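# Slide the pillow fully into its pillowcase

## Task

Get the whole pillow inside the pillowcase so the case's open end extends clearly beyond the pillow, with both items resting on the table (slight hanging over the table edge is acceptable); then release everything and move the grippers away.

## Robot and tools

Robot: two arms, left_arm and right_arm, each ending in a two-finger gripper. The fingers point along the gripper's +z axis and spread apart along its y axis. The reported hand point sits between the finger pads, just under 1 cm behind the tips.

Frames. The scene frame has its origin at table-top height, halfway between the two nominal arm bases, with +z up and +x reaching out over the table. left_arm is on the +y side; this has nothing to do with left or right in images. Calibrated bases: left_arm at (-0.026, +0.294, 0) m, quat_wxyz (+1.000, 0, 0, +0.023); right_arm at (-0.041, -0.314, 0) m, quat_wxyz (+1.000, 0, 0, +0.018). Hand positions, orientations, velocities, targets and wrist-camera poses are each given in that arm's own base frame. The table and cam_high use the scene frame. Reported hand poses may be off by a few centimetres, more when the arm is stretched far.

Tool execute_actions. Argument actions is a list of up to 15 actions. Each action is a list of rows, one row per 1/30 s control step, with at most 15 rows. If an action has fewer rows, its last row is held until step 15, so one action lasts 0.5 s. Every row is a single list of 14 numbers covering both arms, each in [-1, 1]. Always send all 14, even when only one arm should move. The order is: left_arm dx, dy, dz, rx, ry, rz, opening, then right_arm dx, dy, dz, rx, ry, rz, opening.

dx, dy, dz are offsets, not poses. They are measured along that arm's own base axes from the arm's Hand target as it stood when the action began. They are not measured from the previous row. A value of 1.0 equals 0.6 m. If the length of (dx, dy, dz) is over 1.0, it is scaled back along the same direction. rx, ry, rz form one rotation vector, also an offset, where 1.0 equals 180 degrees. The rotation is about the Hand target position. Each new action starts again from the current Hand target, so sending the same offset twice moves the hand twice.

The opening number is absolute: +1 is fully open, about 87 mm between pads. Approximate gaps are 59-75 mm at +0.5, 31-49 mm at 0, 8-21 mm at -0.5, and closed at -1. A 0 here is a real command. To leave a gripper unchanged, repeat its current command.

Optional cameras argument: a list of names from cam_high, cam_left_wrist and cam_right_wrist, or ["all"] or []. An unknown name makes the call invalid. Images are returned only when cameras asks for them or when actions is empty. An empty actions list also returns the full state, including fields that are normally omitted.

Tool zoom_image: camera (one of the three names) and region [x0, y0, x1, y1] in image pixels, origin at the top-left. The region can be at most 504 wide and 504 high. All images are 672x504. Only a camera from the newest returned images can be zoomed.

Tool finished_scene: scene is the number of the scene being ended. It cannot be undone. Call it only once the pillow is fully cased, both objects rest on the table, and the grippers are open and clear.

Results. Each gripper reports end_effector_position in metres and end_effector_quat_wxyz, both in its arm's base frame. Hand target is the commanded pose after clipping, and the next offsets count from it. The real gripper often stops short of the Hand target. Waiting does not close that gap. Any next action, even one of all zeros, re-requests the target. If the gripper still falls short, send the remaining distance as an offset. To stop pressing against something, pull the target back behind the gripper.

Each control step, the orientation command is clipped to 40 degrees from the measured orientation. Friction and gravity can leave the hand low, short or tilted. Small moves may fail or drift sideways, so check position and tilt after moves and correct them.

grip_measured is the finger motor position on the same scale as opening. To hold something, command roughly 0.04 below the reading at first contact (up to 0.11 near the ends of the range). Close slowly, because a fast close squeezes harder. Tool commands lists the current commands. Joint positions end each arm's list with the gripper reading on a 0-1 scale. Joint velocities may say within noise, or be left out when all are. Joint torques follow joint order; positive means toward larger angles. Readings 1-3 wrap at ±28 N m, and friction can fake or hide a load.

Joint limits (rad): waist -2.618 to 3.054, shoulder 0 to 3.142, elbow 0 to 3.142 (straight at 2.901), wrist pitch ±1.571, wrist yaw ±1.571, wrist roll ±2.094. If the wrist is near the waist axis, a small hand move can swing the whole arm.

Cameras: cam_high is fixed on a stand behind the arms. cam_left_wrist and cam_right_wrist ride on the hands. Calibration lines use OpenCV pinhole-plus-radial conventions and are accurate only to within a few millimetres and about a degree. Wrist-camera poses are computed from joint readings and may lag while the arm moves.

Avoid the following. Never let the pillow or case fall off the table or be left off it. Don't release items while they are still moving, and don't slam, hit or push hard. Never let the grippers, housings or wrist cameras touch each other, and never close one gripper on the other's fingers; the clearance check does not prevent these contacts. Don't strike fixed or heavy objects. Avoid long holds with a stretched arm or pushing toward unreachable poses, because motors heat. At 75 °C a MOTOR HOT line appears. At 90 °C an OVER-TEMPERATURE FAULT folds that arm and disables it. At 100 °C the arm goes limp. Move smoothly and use modest effort.

Each tool is called as name(argument=value, ...) on one line, values as JSON.

## Session

execute_actions(actions=[])

Scene clock: 0.00 s.
left_arm: end_effector_position=(+0.3210, -0.0858, +0.2448) grip_measured=+1.000 end_effector_quat_wxyz=(+0.620, -0.119, +0.745, -0.212) | right_arm: end_effector_position=(+0.4030, +0.1126, +0.2364) grip_measured=+1.000 end_effector_quat_wxyz=(+0.554, -0.003, +0.823, +0.123)
Joint positions: left_arm=[-0.235 0.807 0.614 0.052 -0.064 -0.497 1] | right_arm=[0.267 1.292 1.035 -0.108 0.041 0.232 1]
Joint velocities: within noise
Joint torques (N m): no reading
Motor temperatures (°C): left_arm=[25 27 31 34 26 25 28] | right_arm=[24 35 31 36 24 23 28]
Heat: left arm: 34 °C; right arm: 36 °C.
Hand target: left_arm +0.3224, -0.0861, +0.2566; +0.632, -0.118, +0.735, -0.216 | right_arm +0.4030, +0.1126, +0.2403; +0.557, -0.003, +0.821, +0.124
Tool commands: left_gripper/opening=+1.0 right_gripper/opening=+1.0

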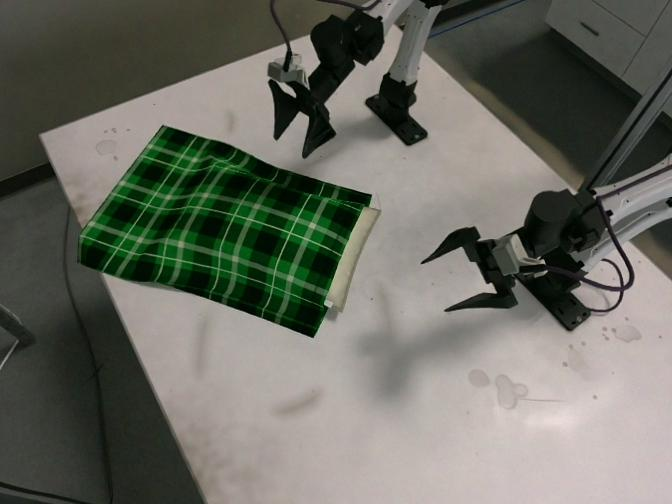

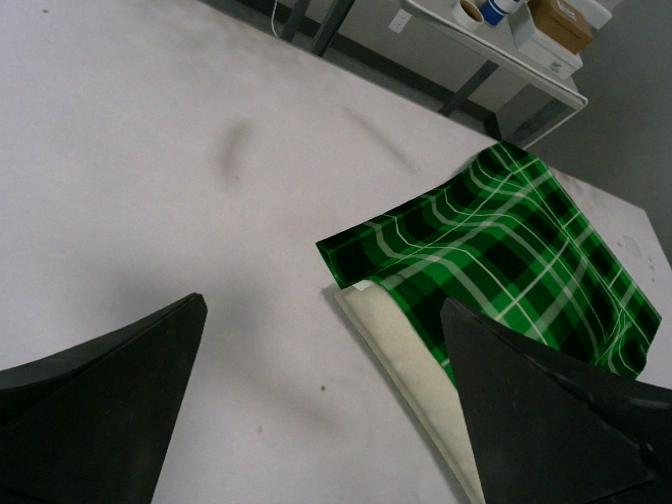

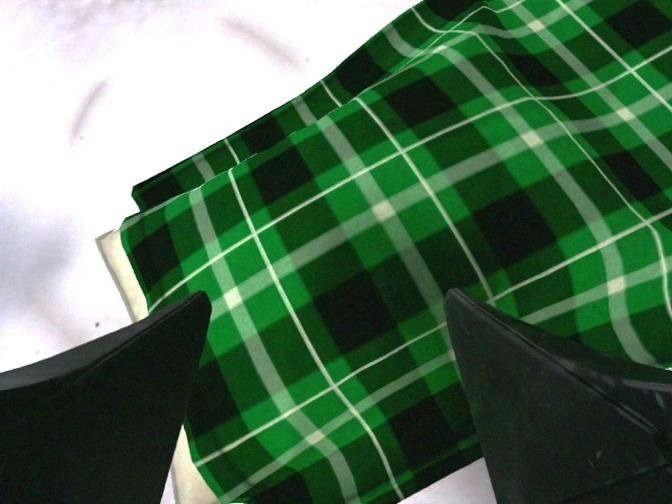

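zoom_image(camera="cam_high", region=[270, 170, 410, 350])

zoom_image(camera="cam_high", region=[60, 100, 300, 320])

zoom_image(camera="cam_left_wrist", region=[300, 120, 672, 504])

Scaled by 2.800 from the camera's image (finer frame: 960x720).

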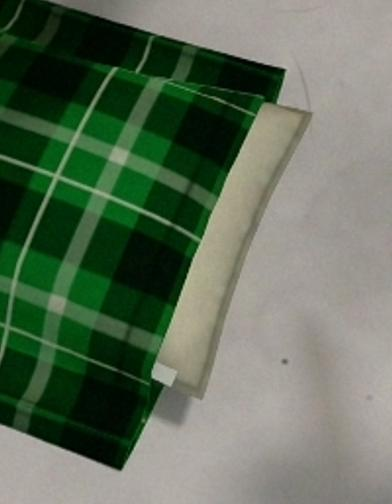

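Scaled by 2.100 from the camera's image (finer frame: 960x720).

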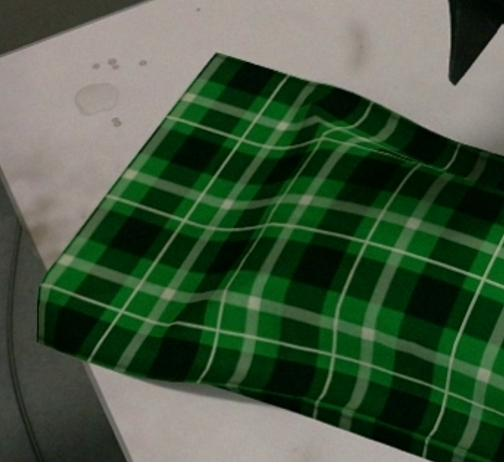

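Scaled by 1.312 from the camera's image (finer frame: 960x720).

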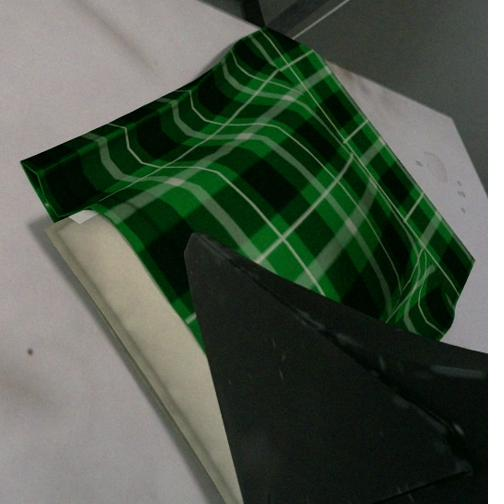

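execute_actions(actions=[[[-0.03,-0.036,-0.039,0.042,0.009,-0.06,1,-0.071,-0.024,-0.02,0.056,0.05,-0.024,1]],[[-0.03,-0.036,-0.039,0.042,0.009,-0.06,1,-0.071,-0.024,-0.02,0.056,0.05,-0.024,1]],[[-0.03,-0.036,-0.039,0.042,0.009,-0.06,1,-0.071,-0.024,-0.03,0.056,0.05,-0.024,1]],[[-0.03,-0.036,-0.039,0.042,0.009,-0.06,1,-0.071,-0.024,-0.03,0.056,0.05,-0.024,1]],[[-0.03,-0.036,-0.039,0.042,0.009,-0.06,1,-0.071,-0.024,-0.03,0.056,0.05,-0.024,1]]], cameras=["all"])

Scene clock: 145.57 s.
left_arm: end_effector_position=(+0.2269, -0.1875, +0.1251) grip_measured=+1.000 end_effector_quat_wxyz=(+0.407, +0.404, +0.788, -0.222) | right_arm: end_effector_position=(+0.1924, +0.0394, +0.1629) grip_measured=+1.000 end_effector_quat_wxyz=(+0.182, +0.419, +0.823, +0.338)
Joint positions: left_arm=[-0.5 0.981 0.629 -0.309 0.383 0.257 1] | right_arm=[-0.518 0.884 0.794 -1.07 -0.692 0.575 1]
Joint torques (N m): left_arm=[-0.92 -1.66 9.36 1.58 0.13 0.12] | right_arm=[-0.35 -0.18 6.43 1.03 -0.53 -0.19]
Motor temperatures (°C): left_arm=[25 25 40 45 25 24 26] | right_arm=[23 36 40 39 24 23 26]
Heat: left arm: 45 °C; right arm: 40 °C.
Hand target: left_arm +0.2323, -0.1941, +0.1396; +0.420, +0.411, +0.777, -0.226 | right_arm +0.1900, +0.0406, +0.1622; +0.174, +0.418, +0.823, +0.343
Off the commanded pose: left_arm 0.017 m, 2 deg | right_arm 0.003 m, 1 deg.
cam_left_wrist: T_world_to_cam=[[-0.81357, -0.58091, 0.02564, 0.06894], [-0.58066, 0.80931, -0.08859, 0.31671], [0.03071, -0.08696, -0.99574, 0.24591]] pos_world=[0.23244, -0.19489, 0.27115]
cam_right_wrist: T_world_to_cam=[[-0.57369, -0.42777, -0.69849, 0.24008], [-0.81502, 0.21334, 0.53874, 0.08131], [-0.08144, 0.87835, -0.47103, 0.20271]] pos_world=[0.22051, -0.0927, 0.21937]

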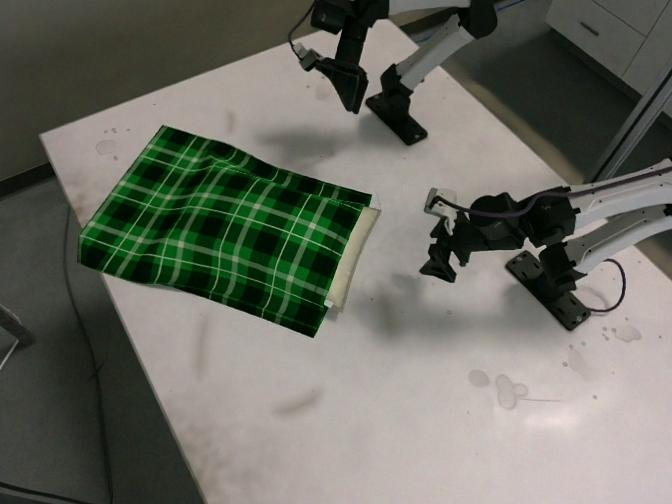

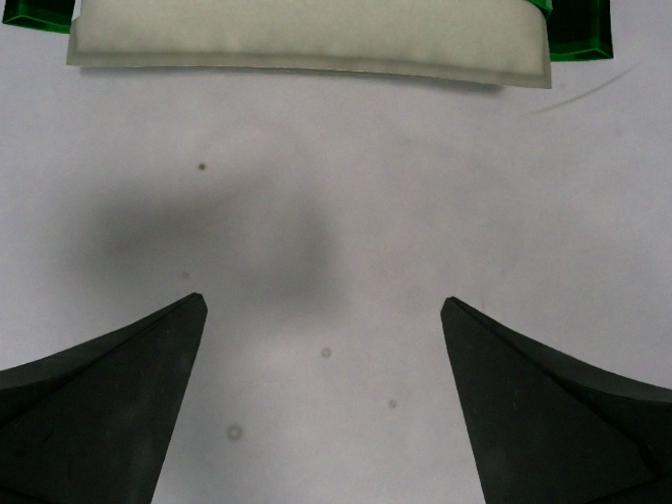

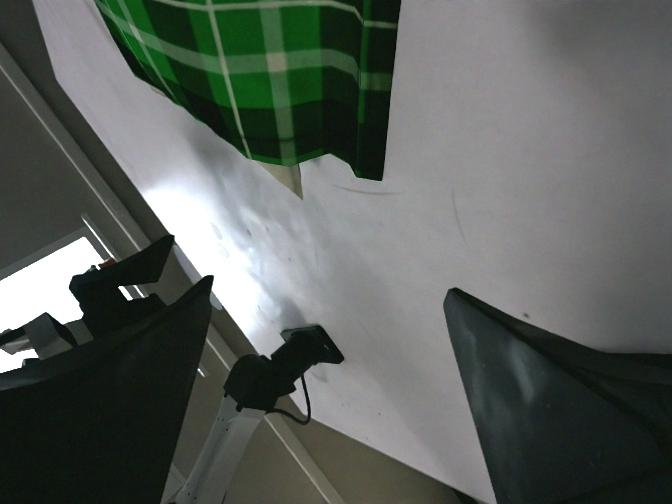

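execute_actions(actions=[[[0.035,-0.042,-0.05,0,0,0,1,0.033,0.046,-0.083,0.025,-0.033,0,0]],[[0.035,-0.042,-0.05,0,0,0,1,0.034,0.047,-0.084,0.026,-0.033,0,-0.3]],[[0.035,-0.043,-0.05,0,0,0,1,0,0,-0.055,0,0,0,-0.3]]], cameras=["all"])

Scene clock: 187.00 s.
left_arm: end_effector_position=(+0.2819, -0.2579, +0.0379) grip_measured=+1.000 end_effector_quat_wxyz=(+0.399, +0.413, +0.788, -0.223) | right_arm: end_effector_position=(+0.2274, +0.0943, +0.0361) grip_measured=-0.300 end_effector_quat_wxyz=(+0.225, +0.386, +0.775, +0.447)
Joint positions: left_arm=[-0.627 1.55 0.631 0.264 0.295 0.193 1] | right_arm=[-0.227 1.08 0.082 0.271 -0.724 1.035 0.35]
Joint torques (N m): left_arm=[-0.96 -4.63 8.24 1.85 -0.04 -0.01] | right_arm=[0.85 -0.81 4.94 1.77 -0.12 -0.01]
Motor temperatures (°C): left_arm=[25 25 45 42 25 24 26] | right_arm=[23 34 38 35 24 23 26]
Heat: left arm: 45 °C; right arm: 38 °C.
Hand target: left_arm +0.2954, -0.2703, +0.0497; +0.420, +0.411, +0.777, -0.226 | right_arm +0.2302, +0.0964, +0.0291; +0.224, +0.393, +0.771, +0.449
Off the commanded pose: left_arm 0.022 m, 3 deg | right_arm 0.008 m, 1 deg.
cam_left_wrist: T_world_to_cam=[[-0.82514, -0.56433, 0.02603, 0.08254], [-0.56458, 0.82216, -0.07274, 0.39606], [0.01965, -0.07472, -0.99701, 0.15765]] pos_world=[0.28862, -0.26727, 0.18384]
cam_right_wrist: T_world_to_cam=[[-0.40555, -0.30988, -0.85994, 0.15159], [-0.91378, 0.11373, 0.38995, 0.20365], [-0.02304, 0.94395, -0.32929, 0.073]] pos_world=[0.24925, -0.04509, 0.07498]

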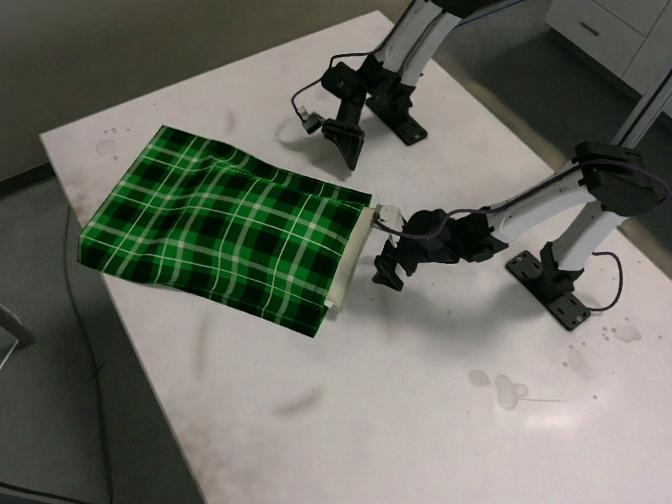

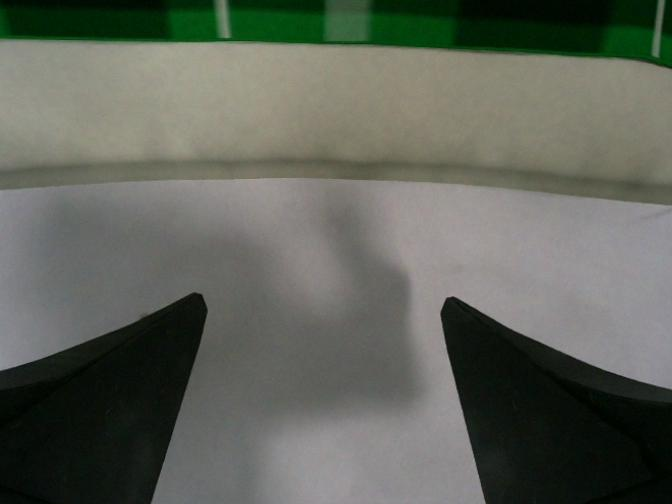

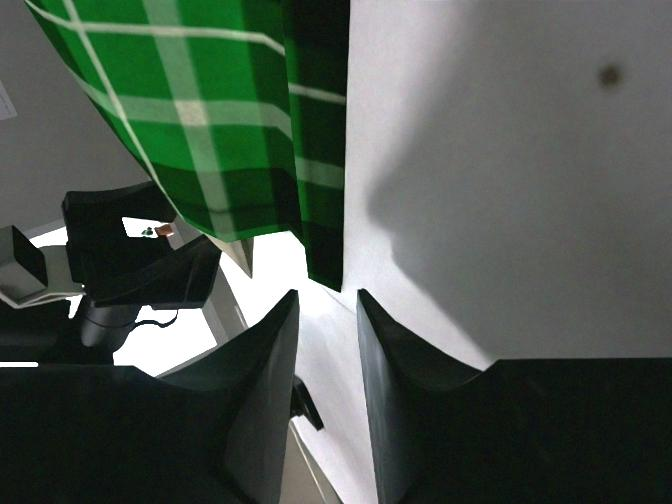

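execute_actions(actions=[[[0,0,-0.025,0,0,0,1,0,0,-0.028,0,0,0,-0.25]],[[0,0,0,0,0,0,1,0.042,0.032,0,0,0,0,-0.25]],[[0,0,0,0,0,0,1,0.042,0.032,0,0,0,0,-0.25]]], cameras=["all"])

Scene clock: 210.13 s.
left_arm: end_effector_position=(+0.2901, -0.2636, +0.0306) grip_measured=+1.000 end_effector_quat_wxyz=(+0.409, +0.413, +0.782, -0.224) | right_arm: end_effector_position=(+0.2775, +0.1376, +0.0191) grip_measured=-0.250 end_effector_quat_wxyz=(+0.224, +0.380, +0.769, +0.462)
Joint positions: left_arm=[-0.627 1.608 0.631 0.345 0.294 0.193 1] | right_arm=[0.053 1.602 0.16 0.864 -0.528 1.261 0.375]
Joint torques (N m): left_arm=[-1.02 -5.07 6.02 1.86 -0.05 -0.02] | right_arm=[0.73 -3.11 4.45 1.74 0.21 -0.09]
Heat: left arm: 44 °C; right arm: 37 °C.
Hand target: left_arm +0.2953, -0.2703, +0.0346; +0.420, +0.411, +0.777, -0.226 | right_arm +0.2806, +0.1349, +0.0123; +0.224, +0.393, +0.771, +0.449
Off the commanded pose: left_arm 0.009 m, 1 deg | right_arm 0.008 m, 2 deg.
cam_left_wrist: T_world_to_cam=[[-0.8252, -0.56456, 0.01787, 0.08643], [-0.56353, 0.82072, -0.0941, 0.4048], [0.03846, -0.08772, -0.9954, 0.14084]] pos_world=[0.29402, -0.27107, 0.17674]
cam_right_wrist: T_world_to_cam=[[-0.38595, -0.29257, -0.8749, 0.16311], [-0.92202, 0.09111, 0.37627, 0.25686], [-0.03037, 0.95189, -0.30493, 0.0282]] pos_world=[0.30063, -0.00253, 0.05466]

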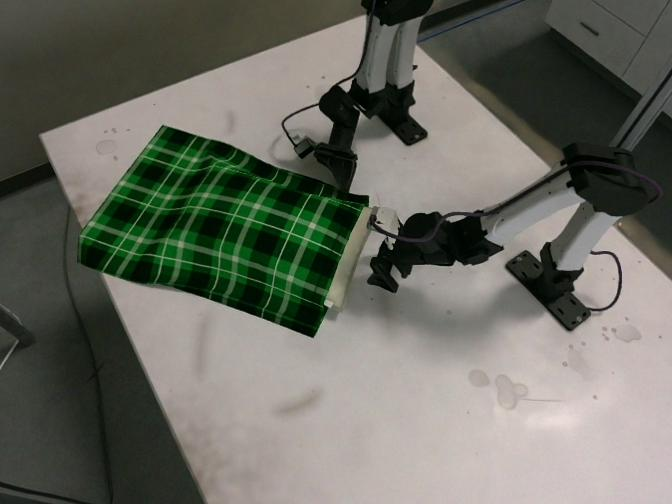

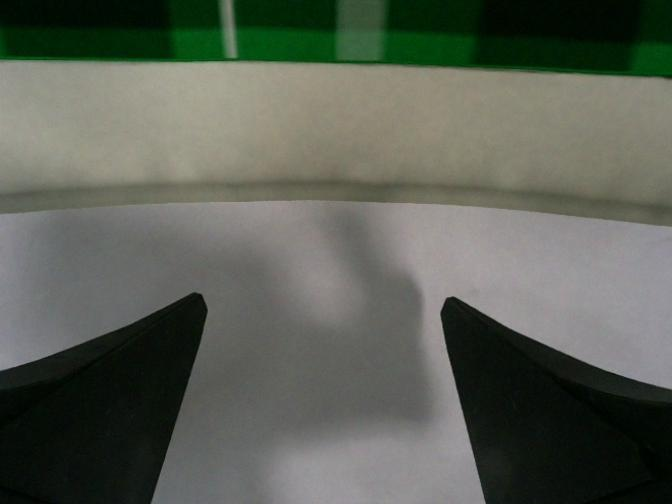

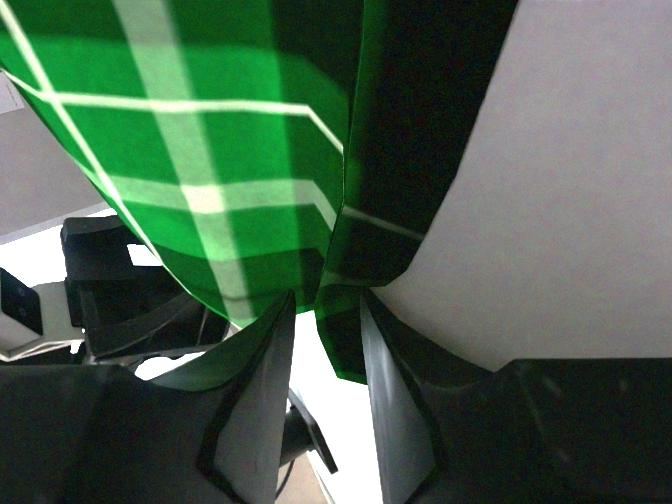

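execute_actions(actions=[[[0,0,0,0,0,0,1,0,0,0,0,0,0,-0.7]],[[0,0,0,0,0,0,1,0,0,0,0,0,0,-1]]], cameras=["all"])

zoom_image(camera="cam_right_wrist", region=[150, 150, 500, 430])

Scene clock: 216.47 s.
left_arm: end_effector_position=(+0.2901, -0.2636, +0.0306) grip_measured=+1.000 end_effector_quat_wxyz=(+0.409, +0.413, +0.782, -0.224) | right_arm: end_effector_position=(+0.2790, +0.1348, +0.0155) grip_measured=-0.940 end_effector_quat_wxyz=(+0.227, +0.387, +0.769, +0.454)
Joint positions: left_arm=[-0.627 1.608 0.631 0.345 0.294 0.193 1] | right_arm=[0.053 1.61 0.16 0.863 -0.507 1.262 0.03]
Joint torques (N m): left_arm=[-1.05 -5.11 6.05 1.86 -0.03 -0.02] | right_arm=[0.87 -3.54 4.46 1.79 -0.01 -0.07]
Heat: left arm: 43 °C; right arm: 37 °C.
Hand target: left_arm +0.2953, -0.2703, +0.0346; +0.420, +0.411, +0.777, -0.226 | right_arm +0.2806, +0.1349, +0.0123; +0.224, +0.393, +0.771, +0.449
Off the commanded pose: left_arm 0.009 m, 1 deg | right_arm 0.004 m, 1 deg.
cam_left_wrist: T_world_to_cam=[[-0.8252, -0.56456, 0.01787, 0.08643], [-0.56353, 0.82072, -0.0941, 0.4048], [0.03846, -0.08772, -0.9954, 0.14084]] pos_world=[0.29402, -0.27107, 0.17674]
cam_right_wrist: T_world_to_cam=[[-0.39816, -0.29599, -0.86825, 0.16351], [-0.91718, 0.1122, 0.38235, 0.25557], [-0.01575, 0.94858, -0.31615, 0.0263]] pos_world=[0.29992, -0.00523, 0.05257]

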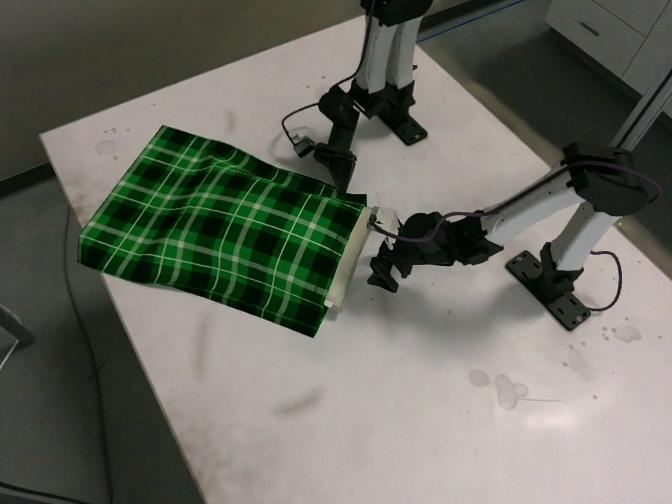

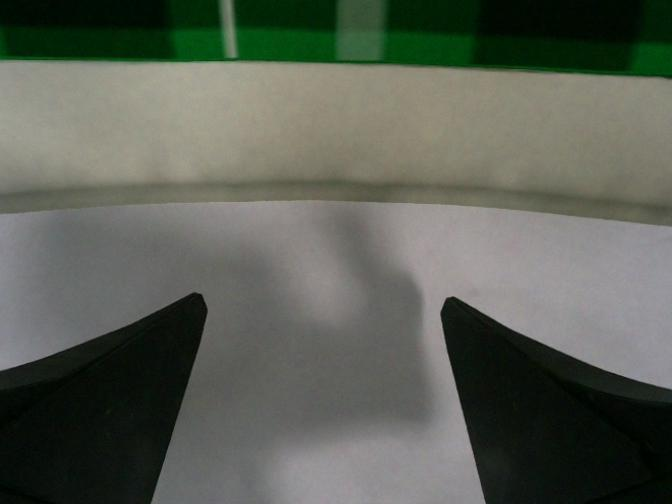

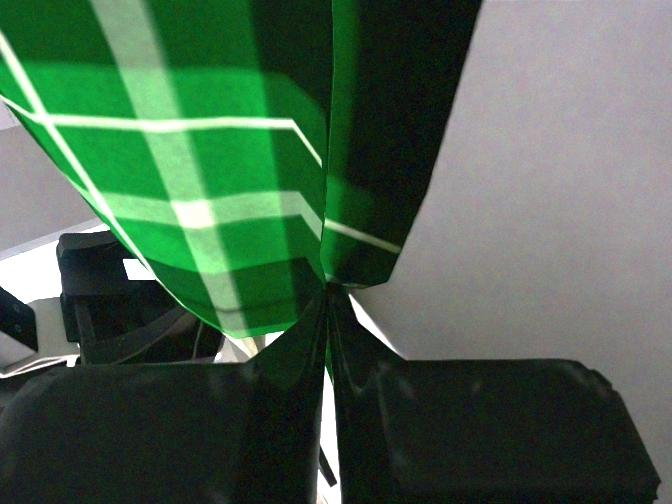

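Scaled by 1.440 from the camera's image (finer frame: 960x720).

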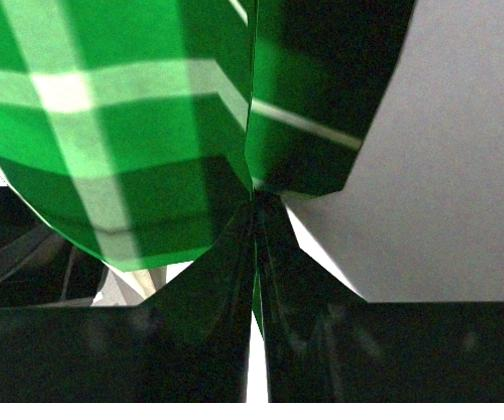

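execute_actions(actions=[[[0.022,-0.035,-0.013,0,0,0,1,0,0,0,0,0,0,-1]],[[0.022,-0.035,0,0,0,0,1,0,0,0,0,0,0,-1]],[[0.022,-0.035,0,0,0,0,1,0,0,0,0,0,0,-1]],[[0.022,-0.035,0,0,0,0,1,0,0,0,0,0,0,-1]]], cameras=["all"])

Scene clock: 233.00 s.
left_arm: end_effector_position=(+0.3387, -0.3417, +0.0182) grip_measured=+1.000 end_effector_quat_wxyz=(+0.404, +0.414, +0.785, -0.222) | right_arm: end_effector_position=(+0.2792, +0.1346, +0.0154) grip_measured=-0.940 end_effector_quat_wxyz=(+0.228, +0.388, +0.769, +0.454)
Joint positions: left_arm=[-0.724 1.931 0.985 0.317 0.214 0.137 1] | right_arm=[0.053 1.61 0.16 0.863 -0.505 1.262 0.03]
Joint torques (N m): left_arm=[-1.05 -7.45 8.24 1.79 -0.06 -0.01] | right_arm=[0.85 -3.55 4.48 1.79 -0.03 -0.07]
Heat: left arm: 44 °C; right arm: 36 °C.
Hand target: left_arm +0.3482, -0.3543, +0.0269; +0.420, +0.411, +0.777, -0.226 | right_arm +0.2806, +0.1349, +0.0123; +0.224, +0.393, +0.771, +0.449
Off the commanded pose: left_arm 0.018 m, 2 deg | right_arm 0.003 m, 1 deg.
cam_left_wrist: T_world_to_cam=[[-0.82518, -0.56457, 0.01843, 0.08263], [-0.56403, 0.82172, -0.08147, 0.49539], [0.03086, -0.07762, -0.9965, 0.12574]] pos_world=[0.34372, -0.35067, 0.16414]
cam_right_wrist: T_world_to_cam=[[-0.39866, -0.29627, -0.86792, 0.16367], [-0.91699, 0.11407, 0.38226, 0.2555], [-0.01425, 0.94827, -0.31715, 0.02612]] pos_world=[0.29992, -0.00542, 0.05267]

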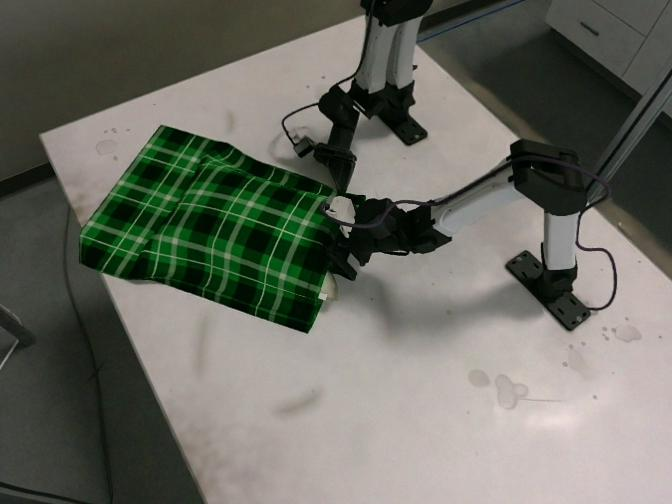

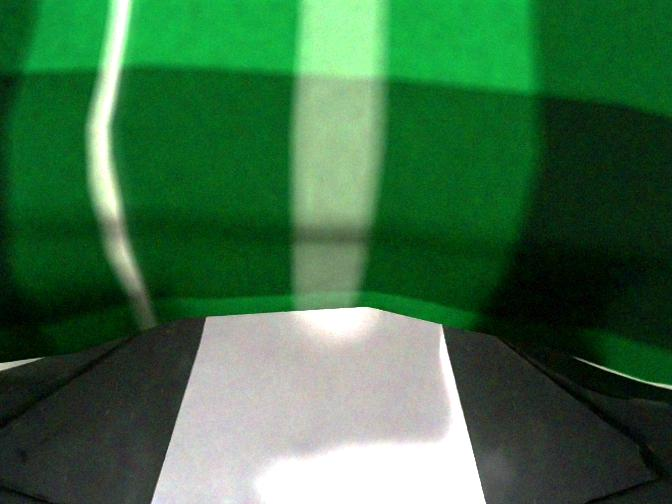

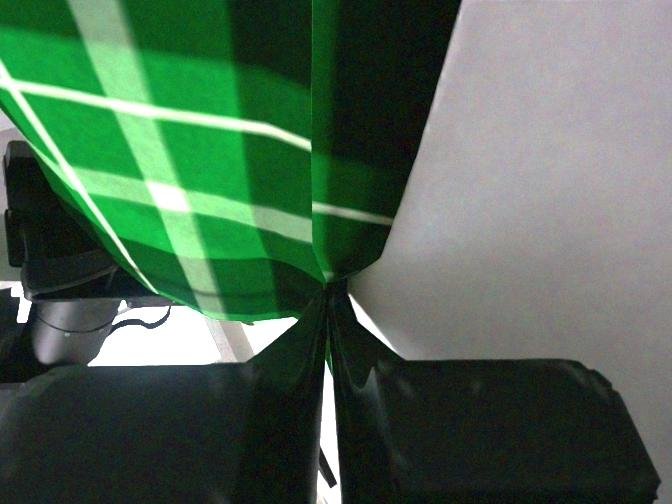

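execute_actions(actions=[[[0.022,-0.035,0.003,0,0,0,1,0,0,0,0,0,0,-1]],[[0.022,-0.035,0,0,0,0,1,0,0,0,0,0,0,-1]],[[0.022,-0.035,0,0,0,0,1,0,0,0,0,0,0,-1]],[[0.022,-0.035,0,0,0,0,1,0,0,0,0,0,0,-1]]], cameras=["all"])

Scene clock: 240.60 s.
left_arm: end_effector_position=(+0.3932, -0.4253, +0.0217) grip_measured=+1.000 end_effector_quat_wxyz=(+0.404, +0.414, +0.785, -0.221) | right_arm: end_effector_position=(+0.2798, +0.1339, +0.0150) grip_measured=-0.940 end_effector_quat_wxyz=(+0.229, +0.389, +0.769, +0.452)
Joint positions: left_arm=[-0.782 2.228 1.481 0.123 0.166 0.104 1] | right_arm=[0.053 1.61 0.16 0.863 -0.5 1.262 0.03]
Joint torques (N m): left_arm=[-1.06 -9.8 8.98 1.86 -0.08 -0.01] | right_arm=[0.88 -3.54 4.48 1.79 -0.09 -0.07]
Heat: left arm: 44 °C; right arm: 36 °C.
Hand target: left_arm +0.4009, -0.4383, +0.0287; +0.420, +0.411, +0.777, -0.226 | right_arm +0.2806, +0.1349, +0.0123; +0.224, +0.393, +0.771, +0.449
Off the commanded pose: left_arm 0.017 m, 2 deg | right_arm 0.003 m, 1 deg.
cam_left_wrist: T_world_to_cam=[[-0.82515, -0.56467, 0.01678, 0.08037], [-0.56403, 0.82181, -0.08065, 0.59512], [0.03175, -0.07601, -0.9966, 0.1214]] pos_world=[0.39812, -0.43447, 0.16764]
cam_right_wrist: T_world_to_cam=[[-0.39971, -0.29698, -0.8672, 0.1637], [-0.91659, 0.11892, 0.38174, 0.25542], [-0.01024, 0.94745, -0.31974, 0.02572]] pos_world=[0.29981, -0.00612, 0.05268]

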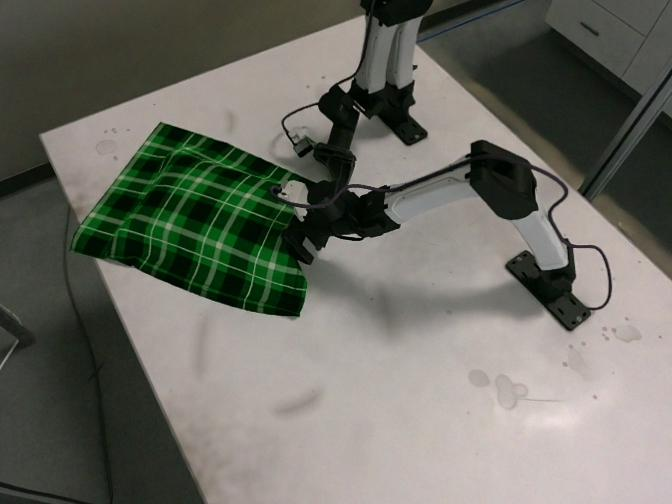

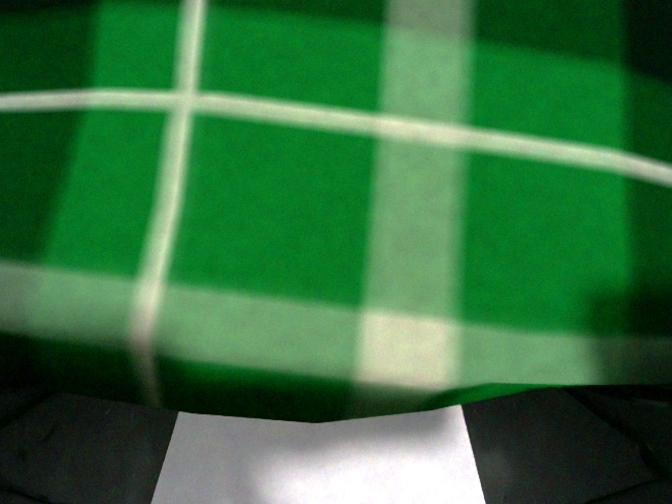

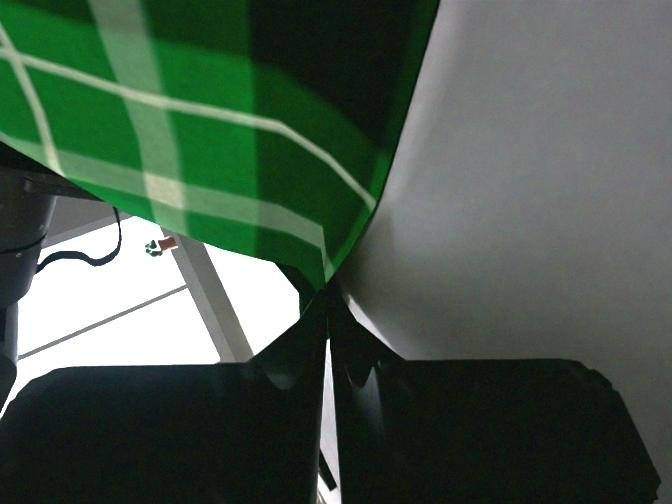

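execute_actions(actions=[[[-0.03,0.047,0,0,0,0,1,0,0,0,0,0,0,-1]],[[-0.045,0.07,0,0,0,0,1,0,0,0,0,0,0,-1]],[[-0.045,0.07,0,0,0,0,1,0,0,0,0,0,0,-1]],[[-0.045,0.07,0.03,0,0,0,1,0,0,0,0,0,0,-1]],[[-0.045,0.07,0.15,0,0,0,1,0,0,0,0,0,0,-1]]], cameras=["all"])

zoom_image(camera="cam_high", region=[60, 100, 400, 340])

Scene clock: 255.67 s.
left_arm: end_effector_position=(+0.2660, -0.2377, +0.1171) grip_measured=+1.000 end_effector_quat_wxyz=(+0.401, +0.409, +0.789, -0.223) | right_arm: end_effector_position=(+0.2798, +0.1339, +0.0150) grip_measured=-0.940 end_effector_quat_wxyz=(+0.229, +0.389, +0.769, +0.452)
Joint positions: left_arm=[-0.601 1.272 0.759 -0.141 0.311 0.201 1] | right_arm=[0.053 1.61 0.16 0.863 -0.5 1.262 0.03]
Joint torques (N m): left_arm=[0.47 -5.05 9.37 1.6 0.13 0.14] | right_arm=[0.87 -3.52 4.46 1.79 -0.1 -0.07]
Motor temperatures (°C): left_arm=[25 33 43 44 25 24 25] | right_arm=[23 33 35 36 23 23 27]
Heat: left arm: 44 °C; right arm: 36 °C.
Hand target: left_arm +0.2750, -0.2422, +0.1367; +0.420, +0.411, +0.777, -0.226 | right_arm +0.2806, +0.1349, +0.0123; +0.224, +0.393, +0.771, +0.449
Off the commanded pose: left_arm 0.022 m, 3 deg | right_arm 0.003 m, 1 deg.
cam_left_wrist: T_world_to_cam=[[-0.81981, -0.57192, 0.02857, 0.07522], [-0.57226, 0.81649, -0.0766, 0.3773], [0.02049, -0.07915, -0.99665, 0.23709]] pos_world=[0.27273, -0.24627, 0.26305]
cam_right_wrist: T_world_to_cam=[[-0.39971, -0.29698, -0.8672, 0.1637], [-0.91659, 0.11892, 0.38174, 0.25542], [-0.01024, 0.94745, -0.31974, 0.02572]] pos_world=[0.29981, -0.00612, 0.05268]

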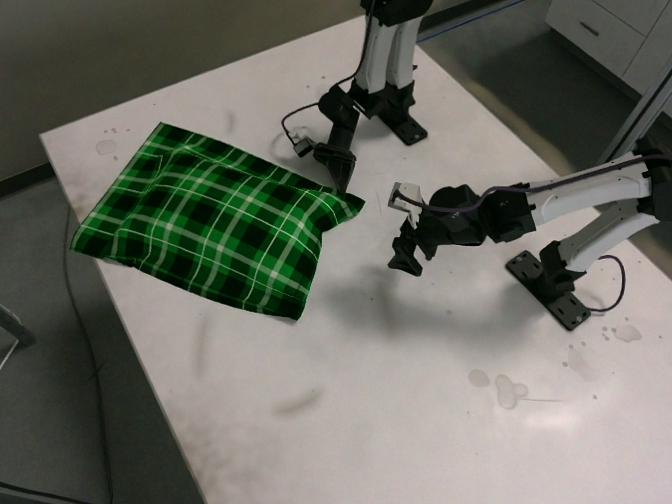

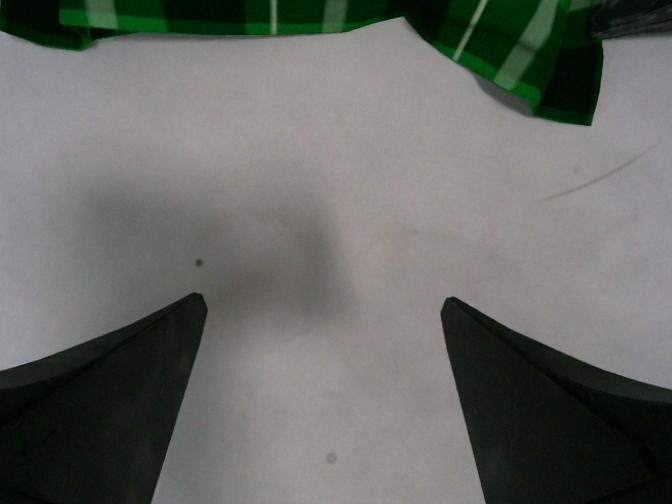

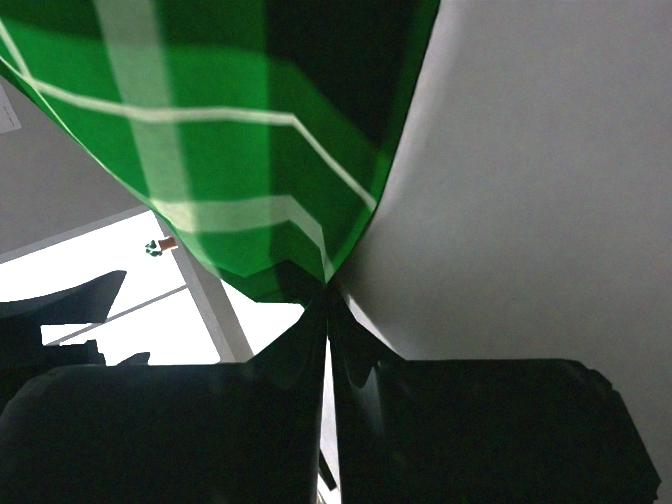

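Scaled by 1.482 from the camera's image (finer frame: 960x720).

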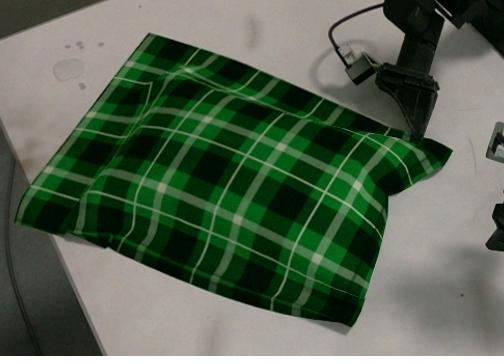

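execute_actions(actions=[[[0,0,0,-0.07,-0.047,0,1,0,0,0,0,0,0,-1]],[[0,0,0,-0.07,-0.047,0,1,0,0,0,0,0,0,-1]]], cameras=["cam_left_wrist"])

zoom_image(camera="cam_left_wrist", region=[80, 0, 584, 280])

Scene clock: 270.73 s.
left_arm: end_effector_position=(+0.2737, -0.2421, +0.1385) grip_measured=+1.000 end_effector_quat_wxyz=(+0.602, +0.344, +0.646, -0.320) | right_arm: end_effector_position=(+0.2798, +0.1339, +0.0150) grip_measured=-0.940 end_effector_quat_wxyz=(+0.229, +0.389, +0.769, +0.452)
Joint positions: left_arm=[-0.51 1.266 0.301 0.887 0.467 0.035 1] | right_arm=[0.053 1.61 0.16 0.863 -0.5 1.262 0.03]
Joint torques (N m): left_arm=[0.43 -2.73 4.31 2.01 0.04 -0.05] | right_arm=[0.9 -3.52 4.49 1.79 -0.1 -0.07]
Heat: left arm: 45 °C; right arm: 36 °C.
Hand target: left_arm +0.2749, -0.2422, +0.1368; +0.608, +0.338, +0.640, -0.327 | right_arm +0.2806, +0.1349, +0.0123; +0.224, +0.393, +0.771, +0.449
Off the commanded pose: left_arm 0.002 m, 1 deg | right_arm 0.003 m, 1 deg.
cam_left_wrist: T_world_to_cam=[[-0.82774, -0.56106, 0.00751, 0.08612], [-0.45858, 0.66872, -0.58525, 0.3905], [0.32334, -0.48788, -0.81082, 0.05028]] pos_world=[0.2341, -0.18828, 0.26867]

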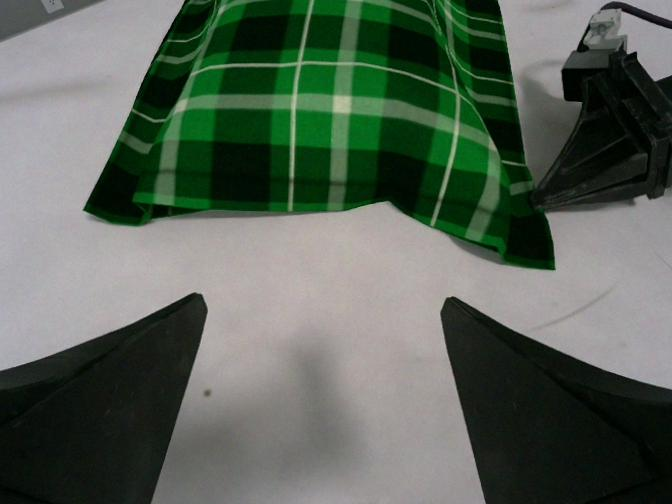

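Scaled by 1.000.

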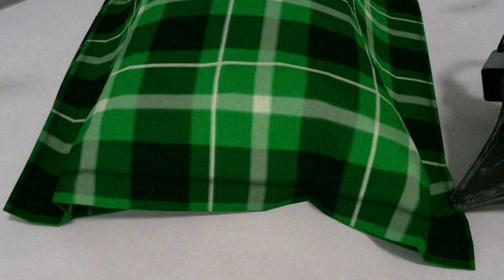

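zoom_image(camera="cam_left_wrist", region=[80, 170, 220, 240])

execute_actions(actions=[[[-0.02,0.03,0,-0.07,-0.047,0,1,0,0,0,0,0,0,-1]],[[0,0,-0.05,-0.07,-0.047,0,1,0,0,0,0,0,0,-1]],[[0,0,-0.04,-0.06,-0.04,0,1,0,0,0,0,0,0,-1]]], cameras=["cam_left_wrist"])

zoom_image(camera="cam_left_wrist", region=[100, 100, 604, 380])

Scaled by 3.600 from the camera's image (finer frame: 960x720).

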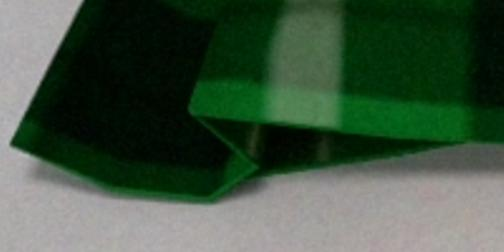

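Scene clock: 287.87 s.
left_arm: end_effector_position=(+0.2608, -0.2254, +0.0821) grip_measured=+1.000 end_effector_quat_wxyz=(+0.611, +0.330, +0.634, -0.340) | right_arm: end_effector_position=(+0.2798, +0.1339, +0.0150) grip_measured=-0.940 end_effector_quat_wxyz=(+0.229, +0.389, +0.769, +0.452)
Joint positions: left_arm=[-0.445 1.699 0.111 1.563 0.543 -0.015 1] | right_arm=[0.053 1.61 0.16 0.863 -0.5 1.262 0.03]
Joint torques (N m): left_arm=[0.7 -3.48 2.61 1.87 0.08 0.15] | right_arm=[0.88 -3.54 4.48 1.79 -0.09 -0.07]
Heat: left arm: 45 °C; right arm: 36 °C.
Hand target: left_arm +0.2629, -0.2242, +0.0826; +0.794, +0.201, +0.383, -0.427 | right_arm +0.2806, +0.1349, +0.0123; +0.224, +0.393, +0.771, +0.449
Off the commanded pose: left_arm 0.002 m, 42 deg; orientation clipped | right_arm 0.003 m, 1 deg.
joint sent to its limit (left arm) — joint 4 (wrist pitch), upper limit. The joint targets are off in orientation, not in position.
cam_left_wrist: T_world_to_cam=[[-0.83245, -0.55297, 0.03536, 0.08601], [-0.45093, 0.63899, -0.62319, 0.33479], [0.32201, -0.53472, -0.78127, 0.00426]] pos_world=[0.2212, -0.16408, 0.20892]

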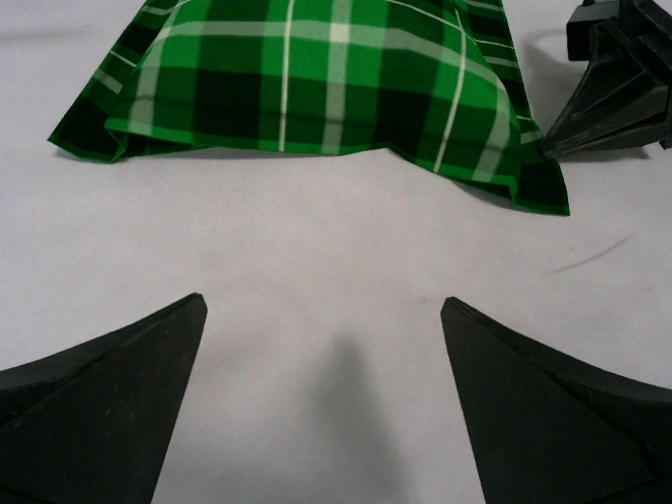

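Scaled by 1.000.

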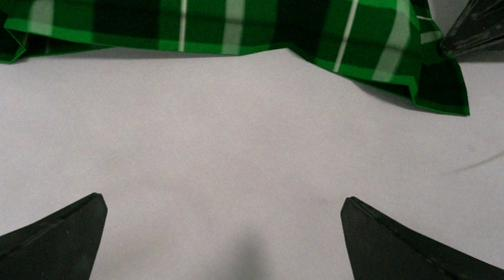

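execute_actions(actions=[[[0.09,-0.004,0.04,-0.009,0.15,-0.012,1,0,0,0,0,0,0,-1]],[[0.1,-0.004,0.04,-0.009,0.15,-0.012,0.5,0,0,0,0,0,0,-1]],[[0.1,-0.004,0,-0.009,0.15,-0.012,0,0,0,0,0,0,0,-1]],[[0.097,-0.004,-0.06,-0.008,0.149,-0.011,-0.2,0,0,0,0,0,0,-1]]], cameras=["all"])

Scene clock: 399.30 s.
left_arm: end_effector_position=(+0.4861, -0.2327, +0.0913) grip_measured=-0.200 end_effector_quat_wxyz=(+0.140, -0.255, +0.825, -0.484) | right_arm: end_effector_position=(+0.2798, +0.1339, +0.0150) grip_measured=-0.940 end_effector_quat_wxyz=(+0.229, +0.389, +0.769, +0.452)
Joint positions: left_arm=[-0.185 2.136 1.432 0.021 0.678 -1.117 0.4] | right_arm=[0.053 1.61 0.16 0.863 -0.5 1.262 0.03]
Joint torques (N m): left_arm=[0.16 -9.77 8.49 1.5 0.18 0.25] | right_arm=[0.88 -3.54 4.48 1.79 -0.09 -0.07]
Motor temperatures (°C): left_arm=[25 26 33 46 25 24 25] | right_arm=[23 32 33 36 23 23 27]
Heat: left arm: 46 °C; right arm: 36 °C.
Hand target: left_arm +0.4952, -0.2336, +0.0948; +0.139, -0.241, +0.831, -0.481 | right_arm +0.2806, +0.1349, +0.0123; +0.224, +0.393, +0.771, +0.449
Off the commanded pose: left_arm 0.010 m, 2 deg | right_arm 0.003 m, 1 deg.
cam_left_wrist: T_world_to_cam=[[0.29267, -0.39818, 0.86937, -0.31791], [-0.89727, 0.19991, 0.39362, 0.46876], [-0.33053, -0.89526, -0.29877, 0.1242]] pos_world=[0.5547, -0.1091, 0.12898]
cam_right_wrist: T_world_to_cam=[[-0.39971, -0.29698, -0.8672, 0.1637], [-0.91659, 0.11892, 0.38174, 0.25542], [-0.01024, 0.94745, -0.31974, 0.02572]] pos_world=[0.29981, -0.00612, 0.05268]

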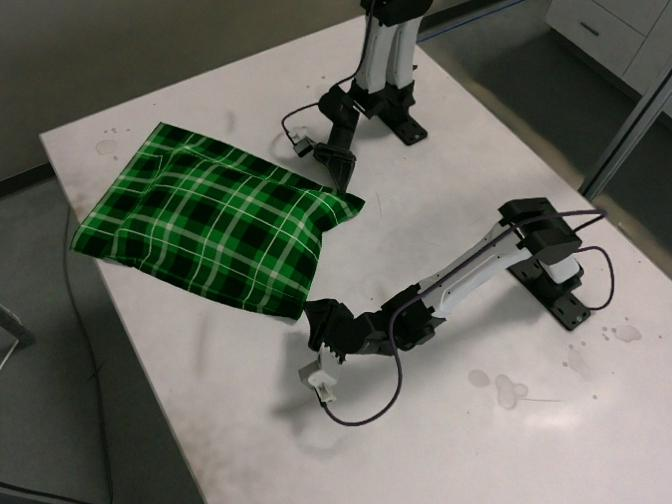

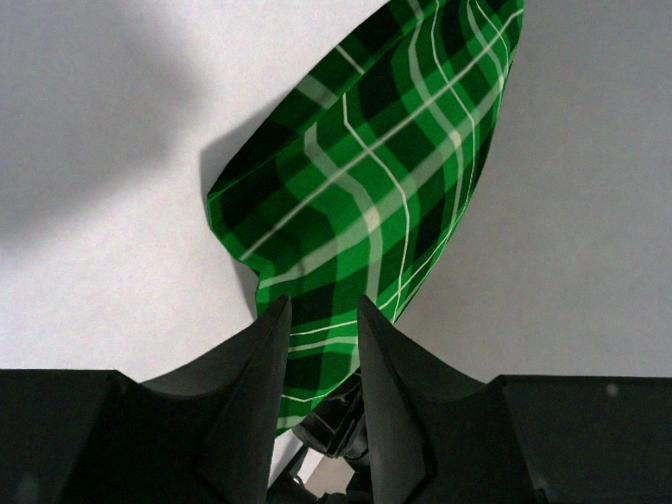

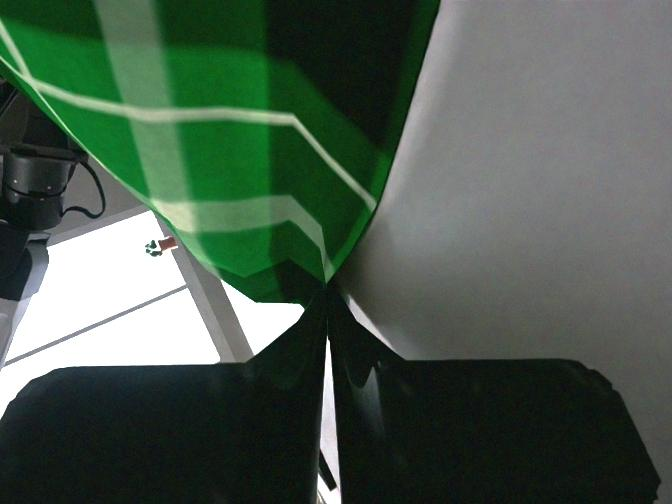

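execute_actions(actions=[[[-0.03,-0.015,-0.06,0,0,0,-0.2,0,0,0,0,0,0,-1]],[[-0.012,-0.012,-0.055,0,0,0,-0.2,0,0,0,0,0,0,-1]]], cameras=["cam_high","cam_left_wrist"])

Scene clock: 416.20 s.
left_arm: end_effector_position=(+0.4681, -0.2478, +0.0282) grip_measured=-0.200 end_effector_quat_wxyz=(+0.133, -0.242, +0.833, -0.479) | right_arm: end_effector_position=(+0.2798, +0.1339, +0.0150) grip_measured=-0.940 end_effector_quat_wxyz=(+0.229, +0.389, +0.769, +0.452)
Joint positions: left_arm=[-0.225 2.229 1.309 0.225 0.661 -1.109 0.4] | right_arm=[0.053 1.61 0.16 0.863 -0.5 1.262 0.03]
Joint torques (N m): left_arm=[-0.68 -10.35 4.78 1.74 0.03 0.07] | right_arm=[0.88 -3.54 4.48 1.79 -0.09 -0.07]
Heat: left arm: 43 °C; right arm: 36 °C.
Hand target: left_arm +0.4699, -0.2498, +0.0255; +0.139, -0.241, +0.831, -0.481 | right_arm +0.2806, +0.1349, +0.0123; +0.224, +0.393, +0.771, +0.449
Off the commanded pose: left_arm 0.004 m, 1 deg | right_arm 0.003 m, 1 deg.
cam_left_wrist: T_world_to_cam=[[0.28357, -0.42132, 0.86144, -0.26497], [-0.88941, 0.22029, 0.40052, 0.4817], [-0.35851, -0.87975, -0.31226, 0.10323]] pos_world=[0.54058, -0.12693, 0.06756]

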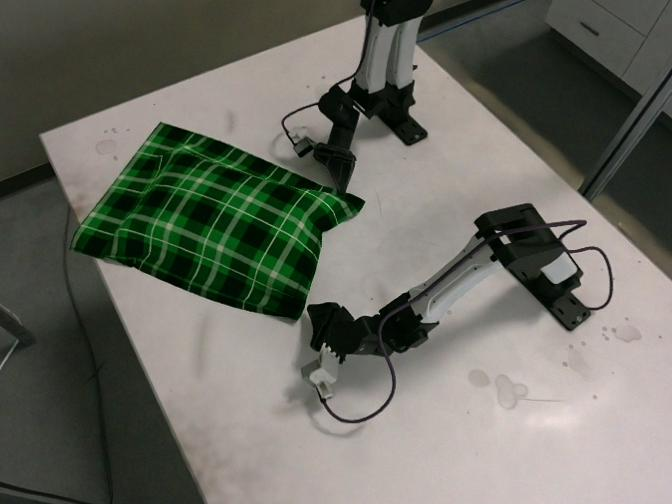

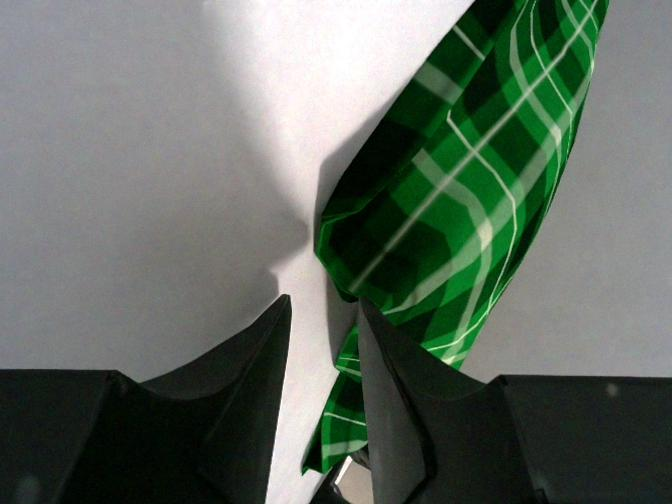

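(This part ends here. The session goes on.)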